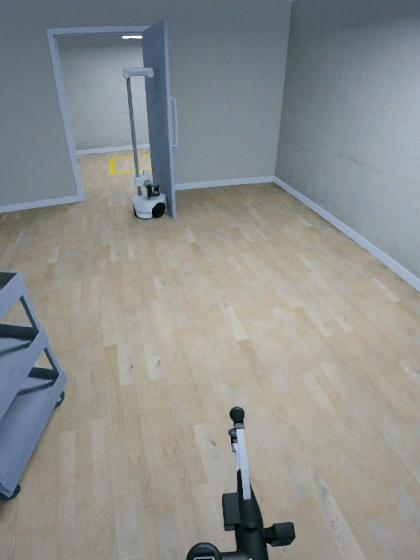

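move(
  blocking=false,
  cameras=[],
  r2={"base": {"rotate_rad": -3.2}},
)

wait(
  seconds=8,
  cameras=["r2_head_camera"],
)

Scene clock: 1648.33 s.
move: r2 moving
r1.base_odometry: x=-1.405 y=+1.613 heading=+2.886
r1.turned_by_wheels: +0.000
r1.turned_by_imu: +0.000
r1.base_tilt: forward=-1.6 right=+1.3
r1.lidar_m: 3.28 0.31 0.25 - 0.25 0.25 0.54 1.22 1.13 2.71 2.77 2.50
r1.base_status: not commanded
r1.joint_positions: lift_m=+0.127 arm_m=+0.000 wrist_yaw_rad=+3.092 wrist_pitch_rad=+0.002 wrist_roll_rad=+0.000 gripper_m=+0.056
r1.joint_status: not commanded
r1.measured_speeds: translate_m=+0.000 strafe_m=+0.000 rotate_rad=+0.000 lift_m=+0.000 arm_m=+0.000 wrist_yaw_rad=+0.000 wrist_pitch_rad=+0.000 wrist_roll_rad=+0.000
r1.motor_effort: lift_m=+20(20) arm_m=+5(5) wheel_0=-6(6) wheel_1=+7(7) wheel_2=-3(3)
r1.servo_current: wrist_yaw_rad=26(52) wrist_pitch_rad=39(46) wrist_roll_rad=46(65) gripper_m=46(46)
r1.contact_limits: strafe_m 0.8
r1.hand_pose: x=-0.1129 y=+0.1016 z=+0.3046 quat_wxyz=(+0.025, -0.001, +0.000, +1.000) (m; r1's base frame)
r1.wrist_depth_mm: - 137 - - 324 202 - / - 137 - - 325 202 - / 110 137 204 - 329 204 160 / 123 138 - - 332 205 160 / 1708 1983 - 1863 330 195 160 / 1182 1205 195 1008 195 205 160 / 842 750 759 156 304 185 -
r2.base_odometry: x=+0.128 y=-0.080 heading=-2.600
r2.turned_by_wheels: -0.251
r2.turned_by_imu: -0.243
r2.base_tilt: forward=-0.7 right=+0.1
r2.lidar_m: 3.49 3.43 0.93 0.95 2.33 1.97 1.45 1.40 1.46 2.09 2.37 2.50
r2.base_status: rotate_rad moving
r2.joint_positions: lift_m=+0.690 arm_m=+0.000 wrist_yaw_rad=-0.003 wrist_pitch_rad=+0.007 wrist_roll_rad=+1.569 gripper_m=+0.070
r2.joint_status: not commanded
r2.measured_speeds: translate_m=+0.001 strafe_m=+0.000 rotate_rad=-0.978 lift_m=+0.000 arm_m=+0.000 wrist_yaw_rad=+0.000 wrist_pitch_rad=+0.000 wrist_roll_rad=+0.000
r2.motor_effort: lift_m=+20(20) arm_m=-7(7) wheel_0=+7(7) wheel_1=+9(10) wheel_2=+10(11)
r2.servo_current: wrist_yaw_rad=39(52) wrist_pitch_rad=52(52) wrist_roll_rad=46(59) gripper_m=46(59)
r2.hand_pose: x=+0.4593 y=-0.0882 z=+0.8659 quat_wxyz=(+0.708, +0.706, +0.002, -0.003) (m; r2's base frame)
r2.wrist_depth_mm: - - - - - 1708 1182 / - - - - - 1708 1205 / - - - - - 1708 1229 / - - - - - 1756 1205 / - - - - - 1756 1205 / - - 190 - 190 1618 1229 / - - - - - 1808 1182
pictures: none
No camera images: "cameras" was empty.

Scene clock: 1650.77 s.
earlier move: r2 done
r1.base_odometry: x=-1.405 y=+1.613 heading=+2.886
r1.turned_by_wheels: +0.000
r1.turned_by_imu: +0.000
r1.base_tilt: forward=-1.6 right=+1.3
r1.lidar_m: 3.43 0.32 0.25 - 0.25 0.25 0.58 1.22 1.11 2.71 2.80 2.49
r1.base_status: not commanded
r1.joint_positions: lift_m=+0.127 arm_m=+0.000 wrist_yaw_rad=+3.092 wrist_pitch_rad=+0.002 wrist_roll_rad=+0.000 gripper_m=+0.056
r1.joint_status: not commanded
r1.measured_speeds: translate_m=+0.000 strafe_m=+0.000 rotate_rad=+0.000 lift_m=+0.000 arm_m=+0.000 wrist_yaw_rad=+0.000 wrist_pitch_rad=+0.000 wrist_roll_rad=+0.000
r1.motor_effort: lift_m=+20(20) arm_m=+5(5) wheel_0=-6(6) wheel_1=+7(7) wheel_2=-3(3)
r1.servo_current: wrist_yaw_rad=46(65) wrist_pitch_rad=39(59) wrist_roll_rad=52(65) gripper_m=39(46)
r1.contact_limits: strafe_m 0.8
r1.hand_pose: x=-0.1129 y=+0.1016 z=+0.3046 quat_wxyz=(+0.025, -0.001, +0.000, +1.000) (m; r1's base frame)
r1.wrist_depth_mm: - 137 - - 322 202 - / - 137 - - 325 203 - / 110 138 204 - 325 204 160 / 123 138 - - 330 206 160 / 1661 1921 - 1921 332 195 160 / 1182 1205 195 991 195 206 160 / 854 750 768 156 306 185 -
r2.base_odometry: x=+0.128 y=-0.080 heading=+0.735
r2.turned_by_wheels: -2.948
r2.turned_by_imu: -2.870
r2.base_tilt: forward=-0.7 right=+0.1
r2.lidar_m: 1.39 1.41 1.64 2.40 2.38 2.73 3.49 1.13 0.94 2.34 2.34 1.67
r2.base_status: done
r2.joint_positions: lift_m=+0.690 arm_m=+0.000 wrist_yaw_rad=-0.003 wrist_pitch_rad=+0.007 wrist_roll_rad=+1.569 gripper_m=+0.070
r2.joint_status: not commanded
r2.measured_speeds: translate_m=+0.000 strafe_m=+0.000 rotate_rad=+0.000 lift_m=+0.000 arm_m=+0.000 wrist_yaw_rad=+0.000 wrist_pitch_rad=+0.000 wrist_roll_rad=+0.000
r2.motor_effort: lift_m=+20(20) arm_m=-7(7) wheel_0=+3(13) wheel_1=+3(11) wheel_2=+3(12)
r2.servo_current: wrist_yaw_rad=46(59) wrist_pitch_rad=52(52) wrist_roll_rad=52(65) gripper_m=46(59)
r2.hand_pose: x=+0.4593 y=-0.0881 z=+0.8659 quat_wxyz=(+0.708, +0.706, +0.002, -0.003) (m; r2's base frame)
r2.wrist_depth_mm: - - - - - 1430 1160 / - - - - - 1366 1182 / - - - - - 1308 1182 / - - - - - - 1138 / - - - - - - 1138 / - - 189 - 186 - 1138 / - - - - - - 1118
wait: 2.43 of 8 s (r2 has come to rest)
pictures: r2_head_camera
Images, in order (width x height): r2_head_camera 420x560.

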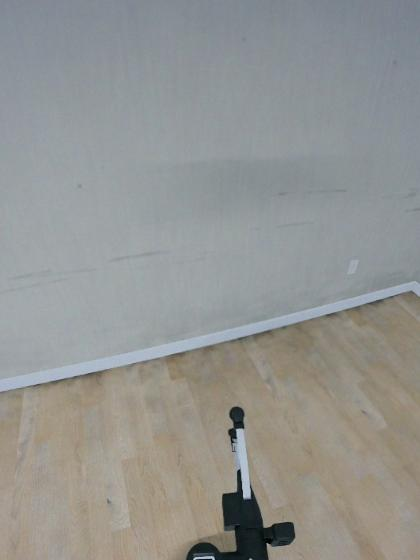

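move(
  blocking=false,
  cameras=[],
  r2={"base": {"translate_m": -1.8945, "strafe_m": -0.469}},
)

wait(
  seconds=10,
  cameras=["r2_head_camera", "r1_head_camera", "r2_head_right_camera"],
)

Scene clock: 1666.37 s.
move: r2 moving
r1.base_odometry: x=-1.405 y=+1.613 heading=+2.886
r1.turned_by_wheels: +0.000
r1.turned_by_imu: +0.000
r1.base_tilt: forward=-1.6 right=+1.3
r1.lidar_m: 3.43 0.32 0.25 - 0.25 0.25 0.59 1.23 1.12 2.70 2.78 2.47
r1.base_status: not commanded
r1.joint_positions: lift_m=+0.127 arm_m=+0.000 wrist_yaw_rad=+3.092 wrist_pitch_rad=+0.002 wrist_roll_rad=+0.000 gripper_m=+0.056
r1.joint_status: not commanded
r1.measured_speeds: translate_m=+0.000 strafe_m=+0.000 rotate_rad=+0.000 lift_m=+0.000 arm_m=+0.000 wrist_yaw_rad=+0.000 wrist_pitch_rad=+0.000 wrist_roll_rad=+0.000
r1.motor_effort: lift_m=+20(20) arm_m=+5(5) wheel_0=-6(6) wheel_1=+7(7) wheel_2=-3(3)
r1.servo_current: wrist_yaw_rad=65(72) wrist_pitch_rad=39(46) wrist_roll_rad=33(65) gripper_m=39(46)
r1.contact_limits: strafe_m 0.8
r1.hand_pose: x=-0.1129 y=+0.1016 z=+0.3046 quat_wxyz=(+0.025, -0.001, +0.000, +1.000) (m; r1's base frame)
r1.wrist_depth_mm: - 137 - - 324 202 - / - 137 - - 325 202 - / 109 138 204 - 329 204 160 / 123 138 - - 330 206 160 / 1708 1921 - 1983 332 195 160 / 1205 1205 195 1008 196 206 160 / 842 759 759 156 306 185 -
r2.base_odometry: x=+0.110 y=-0.106 heading=+0.734
r2.turned_by_wheels: +0.000
r2.turned_by_imu: +0.000
r2.base_tilt: forward=-0.6 right=+0.1
r2.lidar_m: 1.45 1.45 1.68 2.39 2.39 2.74 3.43 1.12 0.92 2.34 2.35 1.70
r2.base_status: translate_m moving; strafe_m moving
r2.joint_positions: lift_m=+0.690 arm_m=+0.000 wrist_yaw_rad=-0.003 wrist_pitch_rad=+0.007 wrist_roll_rad=+1.569 gripper_m=+0.070
r2.joint_status: not commanded
r2.measured_speeds: translate_m=-0.120 strafe_m=-0.030 rotate_rad=-0.003 lift_m=+0.000 arm_m=+0.000 wrist_yaw_rad=+0.000 wrist_pitch_rad=+0.000 wrist_roll_rad=+0.000
r2.motor_effort: lift_m=+20(20) arm_m=-7(7) wheel_0=-7(8) wheel_1=-9(9) wheel_2=+12(13)
r2.servo_current: wrist_yaw_rad=46(59) wrist_pitch_rad=46(52) wrist_roll_rad=39(52) gripper_m=52(59)
r2.hand_pose: x=+0.4593 y=-0.0881 z=+0.8659 quat_wxyz=(+0.708, +0.706, +0.002, -0.003) (m; r2's base frame)
r2.wrist_depth_mm: - - - - - 1430 1182 / - - - - - 1397 1182 / - - - - - 1366 1182 / - - - - - 1281 1205 / - - - - - - 1182 / - - 189 - 186 - 1118 / - - - - - - 1160
pictures: none
No camera images: "cameras" was empty.

Scene clock: 1673.83 s.
earlier move: r2 done
r1.base_odometry: x=-1.405 y=+1.613 heading=+2.886
r1.turned_by_wheels: +0.000
r1.turned_by_imu: +0.000
r1.base_tilt: forward=-1.7 right=+1.3
r1.lidar_m: 1.52 0.32 0.25 - 0.25 0.25 0.57 1.21 1.12 2.71 2.80 2.47
r1.base_status: not commanded
r1.joint_positions: lift_m=+0.127 arm_m=+0.000 wrist_yaw_rad=+3.092 wrist_pitch_rad=+0.002 wrist_roll_rad=+0.000 gripper_m=+0.056
r1.joint_status: not commanded
r1.measured_speeds: translate_m=+0.000 strafe_m=+0.000 rotate_rad=+0.000 lift_m=+0.000 arm_m=+0.000 wrist_yaw_rad=+0.000 wrist_pitch_rad=+0.000 wrist_roll_rad=+0.000
r1.motor_effort: lift_m=+20(20) arm_m=+5(5) wheel_0=-5(7) wheel_1=+7(7) wheel_2=-3(3)
r1.servo_current: wrist_yaw_rad=46(72) wrist_pitch_rad=39(52) wrist_roll_rad=59(72) gripper_m=39(52)
r1.contact_limits: strafe_m 0.8
r1.hand_pose: x=-0.1129 y=+0.1016 z=+0.3046 quat_wxyz=(+0.025, -0.001, +0.000, +1.000) (m; r1's base frame)
r1.wrist_depth_mm: - 137 - - 324 201 - / - 137 - - 325 203 - / 109 137 203 - 329 204 160 / 123 138 - - 332 205 160 / 1661 1983 - 1921 332 194 160 / 1182 1205 195 991 196 206 161 / 842 759 759 155 307 185 -
r2.base_odometry: x=-0.964 y=-1.697 heading=+0.734
r2.turned_by_wheels: +0.000
r2.turned_by_imu: -0.001
r2.base_tilt: forward=-0.7 right=+0.1
r2.lidar_m: 1.45 3.34 2.71 2.32 2.32 2.67 1.52 2.51 2.83 2.45 1.07 0.84
r2.base_status: done
r2.joint_positions: lift_m=+0.690 arm_m=+0.000 wrist_yaw_rad=-0.003 wrist_pitch_rad=+0.007 wrist_roll_rad=+1.569 gripper_m=+0.070
r2.joint_status: not commanded
r2.measured_speeds: translate_m=+0.000 strafe_m=+0.000 rotate_rad=+0.000 lift_m=+0.000 arm_m=+0.000 wrist_yaw_rad=+0.000 wrist_pitch_rad=+0.000 wrist_roll_rad=+0.000
r2.motor_effort: lift_m=+20(20) arm_m=-6(7) wheel_0=-3(10) wheel_1=-3(10) wheel_2=+3(13)
r2.servo_current: wrist_yaw_rad=52(72) wrist_pitch_rad=52(59) wrist_roll_rad=46(65) gripper_m=46(59)
r2.hand_pose: x=+0.4593 y=-0.0881 z=+0.8659 quat_wxyz=(+0.708, +0.706, +0.002, -0.003) (m; r2's base frame)
r2.wrist_depth_mm: - - 676 661 - - - / - - - 723 - 683 559 / - - - - - 1708 1182 / - - - - - 1708 1205 / - - - - - 1756 1205 / - - 190 - 190 1618 1205 / - - - - - 1756 1205
wait: 7.47 of 10 s (r2 has come to rest)
pictures: r1_head_camera, r2_head_camera, r2_head_right_camera
Images, in order (width x height): r1_head_camera 420x560, r2_head_camera 420x560, r2_head_right_camera 420x672.

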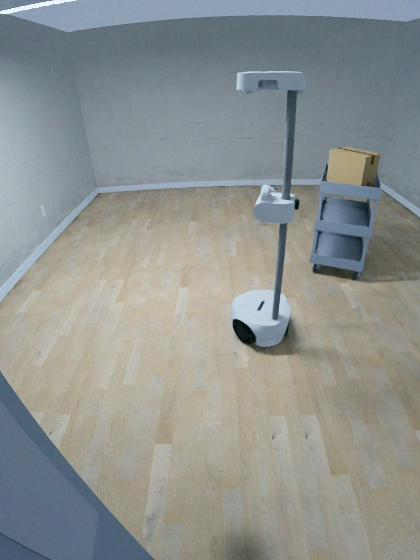

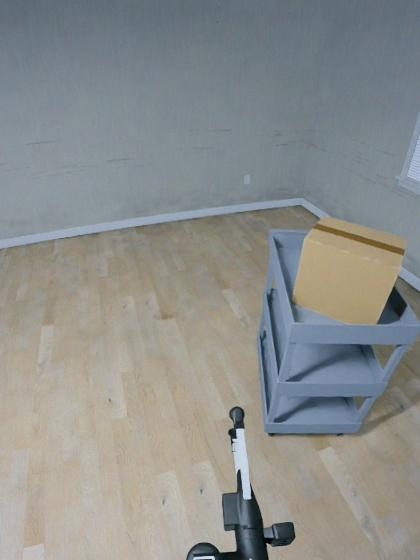

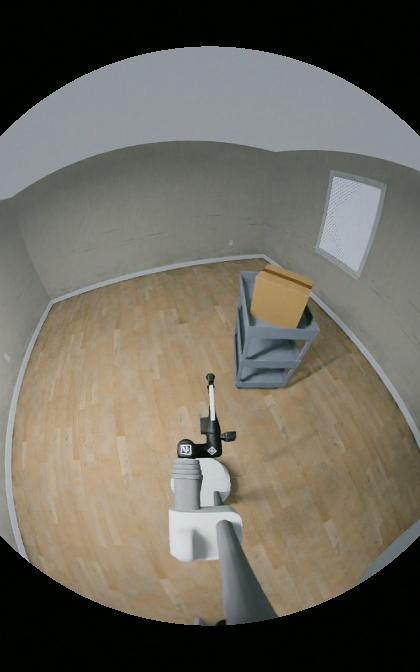

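zoom_image(
  camera="r2_head_camera",
  region=[240, 200, 420, 440],
)

Scaled by 2.100 from the camera's 420x560 image, which has a finer 1200x1600 frame.

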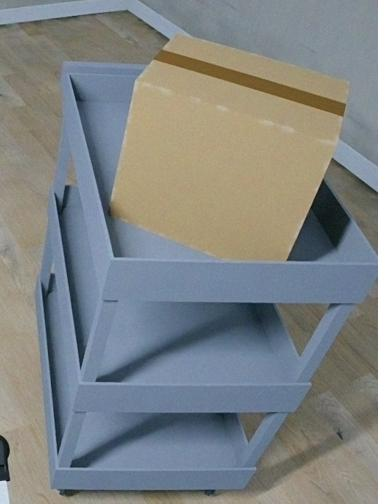

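move(
  blocking=false,
  cameras=[],
  r2={"base": {"translate_m": -0.0624, "strafe_m": -0.455}, "joints": {"lift_m": 0.37}},
)

wait(
  seconds=6,
  cameras=["r2_head_camera", "r2_wrist_camera", "r1_head_camera"],
)

Scene clock: 1722.17 s.
move: r2 moving
r1.base_odometry: x=-1.405 y=+1.613 heading=+2.886
r1.turned_by_wheels: +0.000
r1.turned_by_imu: +0.000
r1.base_tilt: forward=-1.6 right=+1.3
r1.lidar_m: 1.51 0.32 0.25 - 0.25 0.25 0.59 1.23 1.12 2.71 2.79 1.61
r1.base_status: not commanded
r1.joint_positions: lift_m=+0.127 arm_m=+0.000 wrist_yaw_rad=+3.092 wrist_pitch_rad=+0.002 wrist_roll_rad=+0.000 gripper_m=+0.056
r1.joint_status: not commanded
r1.measured_speeds: translate_m=+0.000 strafe_m=+0.000 rotate_rad=+0.000 lift_m=+0.000 arm_m=+0.000 wrist_yaw_rad=+0.000 wrist_pitch_rad=+0.000 wrist_roll_rad=+0.000
r1.motor_effort: lift_m=+20(20) arm_m=+5(5) wheel_0=-6(6) wheel_1=+7(7) wheel_2=-3(3)
r1.servo_current: wrist_yaw_rad=46(72) wrist_pitch_rad=46(52) wrist_roll_rad=52(65) gripper_m=39(46)
r1.contact_limits: strafe_m 0.8
r1.hand_pose: x=-0.1129 y=+0.1016 z=+0.3046 quat_wxyz=(+0.025, -0.001, +0.000, +1.000) (m; r1's base frame)
r1.wrist_depth_mm: - 137 - - 322 202 - / - 137 - - 325 202 - / 110 138 204 - 329 204 159 / 123 138 - - 330 206 160 / 1708 1983 - 1983 332 195 160 / 1182 1182 194 1008 195 206 160 / 842 759 750 156 306 185 -
r2.base_odometry: x=-0.945 y=-1.725 heading=+0.735
r2.turned_by_wheels: +0.000
r2.turned_by_imu: +0.001
r2.base_tilt: forward=-0.7 right=+0.0
r2.lidar_m: 1.22 3.36 2.76 2.35 2.34 2.68 1.52 2.52 2.83 2.41 2.42 0.84
r2.base_status: translate_m moving; strafe_m moving
r2.joint_positions: lift_m=+0.652 arm_m=+0.000 wrist_yaw_rad=-0.003 wrist_pitch_rad=+0.007 wrist_roll_rad=+1.569 gripper_m=+0.070
r2.joint_status: lift_m moving
r2.measured_speeds: translate_m=-0.018 strafe_m=-0.132 rotate_rad=-0.007 lift_m=-0.146 arm_m=+0.000 wrist_yaw_rad=+0.000 wrist_pitch_rad=+0.000 wrist_roll_rad=+0.000
r2.motor_effort: lift_m=+14(18) arm_m=-7(7) wheel_0=+10(12) wheel_1=-12(12) wheel_2=+6(8)
r2.servo_current: wrist_yaw_rad=59(59) wrist_pitch_rad=52(52) wrist_roll_rad=46(52) gripper_m=59(59)
r2.hand_pose: x=+0.4593 y=-0.0881 z=+0.8285 quat_wxyz=(+0.708, +0.706, +0.002, -0.003) (m; r2's base frame)
r2.wrist_depth_mm: - - 661 634 - - - / - - 715 699 - 554 - / - - - - - 1661 1160 / - - - - - 1661 1160 / - - - - - 1661 1160 / - - 190 - 189 1618 1138 / - - - - - 1661 1160
pictures: none
No camera images: "cameras" was empty.

Scene clock: 1724.60 s.
earlier move: r2 done
r1.base_odometry: x=-1.405 y=+1.613 heading=+2.886
r1.turned_by_wheels: +0.000
r1.turned_by_imu: +0.000
r1.base_tilt: forward=-1.6 right=+1.3
r1.lidar_m: 5.05 0.33 0.25 - 0.25 0.25 0.59 1.20 1.12 2.69 2.79 1.46
r1.base_status: not commanded
r1.joint_positions: lift_m=+0.127 arm_m=+0.000 wrist_yaw_rad=+3.092 wrist_pitch_rad=+0.002 wrist_roll_rad=+0.000 gripper_m=+0.056
r1.joint_status: not commanded
r1.measured_speeds: translate_m=+0.000 strafe_m=+0.000 rotate_rad=+0.000 lift_m=+0.000 arm_m=+0.000 wrist_yaw_rad=+0.000 wrist_pitch_rad=+0.000 wrist_roll_rad=+0.000
r1.motor_effort: lift_m=+20(20) arm_m=+5(5) wheel_0=-6(7) wheel_1=+7(7) wheel_2=-3(3)
r1.servo_current: wrist_yaw_rad=59(72) wrist_pitch_rad=46(52) wrist_roll_rad=46(72) gripper_m=46(46)
r1.contact_limits: strafe_m 0.8
r1.hand_pose: x=-0.1129 y=+0.1016 z=+0.3046 quat_wxyz=(+0.025, -0.001, +0.000, +1.000) (m; r1's base frame)
r1.wrist_depth_mm: - 137 - - 324 202 - / - 137 - - 327 202 - / 110 138 204 - 329 205 159 / 123 138 - - 330 205 160 / 1708 1921 - 1921 330 195 160 / 1205 1205 194 976 195 206 160 / 854 750 750 155 307 184 -
r2.base_odometry: x=-0.705 y=-2.076 heading=+0.735
r2.turned_by_wheels: +0.000
r2.turned_by_imu: +0.000
r2.base_tilt: forward=-0.6 right=+0.1
r2.lidar_m: 0.82 3.54 3.20 2.75 2.74 1.57 1.49 2.29 2.39 2.01 2.01 0.82
r2.base_status: done
r2.joint_positions: lift_m=+0.370 arm_m=+0.000 wrist_yaw_rad=-0.003 wrist_pitch_rad=+0.007 wrist_roll_rad=+1.569 gripper_m=+0.070
r2.joint_status: all done
r2.measured_speeds: translate_m=+0.000 strafe_m=+0.000 rotate_rad=+0.000 lift_m=+0.000 arm_m=+0.000 wrist_yaw_rad=+0.000 wrist_pitch_rad=+0.000 wrist_roll_rad=+0.000
r2.motor_effort: lift_m=+14(18) arm_m=-7(7) wheel_0=+2(12) wheel_1=-1(12) wheel_2=+6(8)
r2.servo_current: wrist_yaw_rad=46(59) wrist_pitch_rad=52(52) wrist_roll_rad=52(65) gripper_m=46(59)
r2.hand_pose: x=+0.4593 y=-0.0881 z=+0.5464 quat_wxyz=(+0.708, +0.706, +0.002, -0.003) (m; r2's base frame)
r2.wrist_depth_mm: - - - - - 1060 732 / - - - - - 1060 676 / - - - - - - 683 / 640 - - - - - 691 / 732 - - - 1098 - 691 / - 798 189 - 190 788 676 / - - - - - 1078 759
wait: 2.43 of 6 s (r2 has come to rest)
pictures: r1_head_camera, r2_head_camera, r2_wrist_camera
Images, in order (width x height): r1_head_camera 420x560, r2_head_camera 420x560, r2_wrist_camera 616x392.

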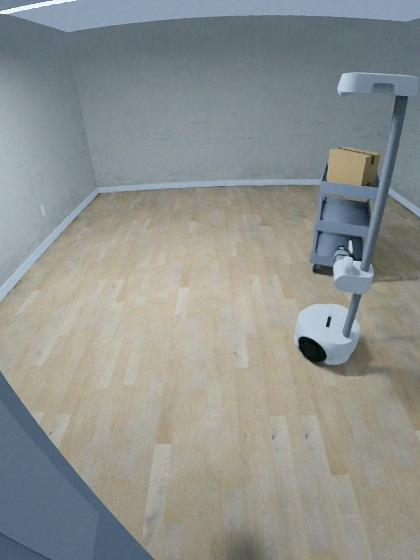

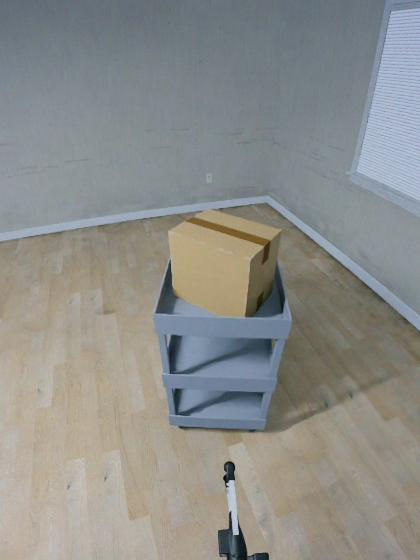

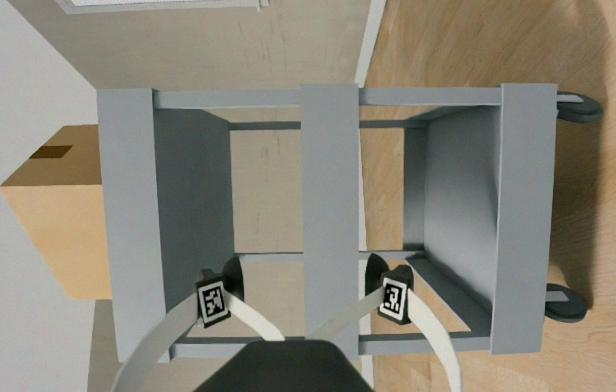

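move(
  blocking=false,
  cameras=[],
  r2={"base": {"translate_m": 0.2}, "joints": {"lift_m": 0.328, "gripper_m": 0.138}},
)

wait(
  seconds=4,
  cameras=["r2_wrist_camera"],
)

Scene clock: 1764.20 s.
move: r2 moving
r1.base_odometry: x=-1.405 y=+1.613 heading=+2.886
r1.turned_by_wheels: +0.000
r1.turned_by_imu: +0.000
r1.base_tilt: forward=-1.6 right=+1.3
r1.lidar_m: 5.06 0.32 0.25 - 0.25 0.25 0.59 1.20 1.12 2.69 2.81 1.49
r1.base_status: not commanded
r1.joint_positions: lift_m=+0.127 arm_m=+0.000 wrist_yaw_rad=+3.092 wrist_pitch_rad=+0.002 wrist_roll_rad=+0.000 gripper_m=+0.056
r1.joint_status: not commanded
r1.measured_speeds: translate_m=+0.000 strafe_m=+0.000 rotate_rad=+0.000 lift_m=+0.000 arm_m=+0.000 wrist_yaw_rad=+0.000 wrist_pitch_rad=+0.000 wrist_roll_rad=+0.000
r1.motor_effort: lift_m=+20(20) arm_m=+5(5) wheel_0=-6(6) wheel_1=+7(7) wheel_2=-3(3)
r1.servo_current: wrist_yaw_rad=46(59) wrist_pitch_rad=39(46) wrist_roll_rad=46(65) gripper_m=46(46)
r1.contact_limits: strafe_m 0.8
r1.hand_pose: x=-0.1129 y=+0.1016 z=+0.3046 quat_wxyz=(+0.025, -0.001, +0.000, +1.000) (m; r1's base frame)
r1.wrist_depth_mm: - 137 - - 324 202 - / - 137 - - 325 203 - / 110 138 204 - 329 204 160 / 123 138 - - 330 206 160 / 1661 1983 - 1921 330 195 160 / 1182 1182 195 1008 195 206 160 / 854 750 759 156 307 185 -
r2.base_odometry: x=-0.682 y=-2.056 heading=+0.735
r2.turned_by_wheels: +0.000
r2.turned_by_imu: +0.001
r2.base_tilt: forward=-0.7 right=+0.1
r2.lidar_m: 0.78 3.51 3.21 2.72 2.72 1.61 1.51 2.33 2.40 2.01 1.98 0.82
r2.base_status: translate_m moving
r2.joint_positions: lift_m=+0.337 arm_m=+0.000 wrist_yaw_rad=-0.003 wrist_pitch_rad=+0.007 wrist_roll_rad=+1.569 gripper_m=+0.088
r2.joint_status: lift_m moving; gripper_m moving
r2.measured_speeds: translate_m=+0.121 strafe_m=+0.000 rotate_rad=-0.006 lift_m=-0.079 arm_m=+0.000 wrist_yaw_rad=+0.000 wrist_pitch_rad=+0.000 wrist_roll_rad=+0.000
r2.motor_effort: lift_m=+14(15) arm_m=-7(7) wheel_0=+8(8) wheel_1=+8(9) wheel_2=-11(12)
r2.servo_current: wrist_yaw_rad=52(59) wrist_pitch_rad=46(52) wrist_roll_rad=65(65) gripper_m=85(98)
r2.hand_pose: x=+0.4593 y=-0.0881 z=+0.5135 quat_wxyz=(+0.708, +0.706, +0.002, -0.003) (m; r2's base frame)
r2.wrist_depth_mm: - - - - - 1008 691 / - - - - - 931 634 / 715 - - 554 - - 640 / 615 - - 564 - 564 676 / 683 - - 1138 - 580 683 / - - 193 580 191 585 654 / - - - - - 960 707
pictures: none
No camera images: "cameras" was empty.

Scene clock: 1765.77 s.
earlier move: r2 done
r1.base_odometry: x=-1.405 y=+1.613 heading=+2.886
r1.turned_by_wheels: +0.000
r1.turned_by_imu: +0.000
r1.base_tilt: forward=-1.6 right=+1.3
r1.lidar_m: 5.05 0.31 0.25 - 0.25 0.26 0.59 1.23 1.09 2.71 2.81 1.65
r1.base_status: not commanded
r1.joint_positions: lift_m=+0.127 arm_m=+0.000 wrist_yaw_rad=+3.092 wrist_pitch_rad=+0.002 wrist_roll_rad=+0.000 gripper_m=+0.056
r1.joint_status: not commanded
r1.measured_speeds: translate_m=+0.000 strafe_m=+0.000 rotate_rad=+0.000 lift_m=+0.000 arm_m=+0.000 wrist_yaw_rad=+0.000 wrist_pitch_rad=+0.000 wrist_roll_rad=+0.000
r1.motor_effort: lift_m=+20(20) arm_m=+5(5) wheel_0=-5(6) wheel_1=+7(7) wheel_2=-3(3)
r1.servo_current: wrist_yaw_rad=59(65) wrist_pitch_rad=52(52) wrist_roll_rad=65(65) gripper_m=46(52)
r1.contact_limits: strafe_m 0.8
r1.hand_pose: x=-0.1129 y=+0.1016 z=+0.3046 quat_wxyz=(+0.025, -0.001, +0.000, +1.000) (m; r1's base frame)
r1.wrist_depth_mm: - 137 - - 320 202 - / - 137 - - 325 203 - / 110 138 204 - 329 204 160 / 123 138 - - 330 206 159 / 1661 1921 - 1921 332 195 161 / 1182 1229 195 1008 196 206 160 / 854 741 759 155 307 185 -
r2.base_odometry: x=-0.557 y=-1.942 heading=+0.735
r2.turned_by_wheels: +0.000
r2.turned_by_imu: +0.001
r2.base_tilt: forward=-0.7 right=+0.0
r2.lidar_m: 0.60 3.33 3.26 2.79 2.79 1.76 1.67 2.44 2.31 1.95 1.96 0.63
r2.base_status: done
r2.joint_positions: lift_m=+0.328 arm_m=+0.000 wrist_yaw_rad=-0.003 wrist_pitch_rad=+0.007 wrist_roll_rad=+1.569 gripper_m=+0.138
r2.joint_status: all done
r2.measured_speeds: translate_m=+0.000 strafe_m=+0.000 rotate_rad=+0.000 lift_m=+0.000 arm_m=+0.000 wrist_yaw_rad=+0.000 wrist_pitch_rad=+0.000 wrist_roll_rad=+0.000
r2.motor_effort: lift_m=+14(15) arm_m=-7(7) wheel_0=+4(9) wheel_1=+4(9) wheel_2=-5(14)
r2.servo_current: wrist_yaw_rad=46(59) wrist_pitch_rad=52(52) wrist_roll_rad=46(65) gripper_m=52(117)
r2.hand_pose: x=+0.4593 y=-0.0881 z=+0.5044 quat_wxyz=(+0.708, +0.706, +0.002, -0.003) (m; r2's base frame)
r2.wrist_depth_mm: - - - 373 1863 991 640 / - - - 375 1863 - - / - - - 379 - - - / - - - 389 - - - / - - - 397 - - - / - 186 - 399 1430 187 - / - - - - 1618 1078 -
wait: 1.57 of 4 s (r2 has come to rest)
pictures: r2_wrist_camera
Images, in order (width x height): r2_wrist_camera 616x392.

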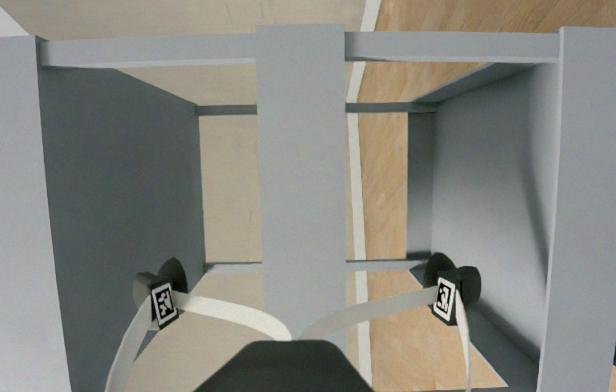

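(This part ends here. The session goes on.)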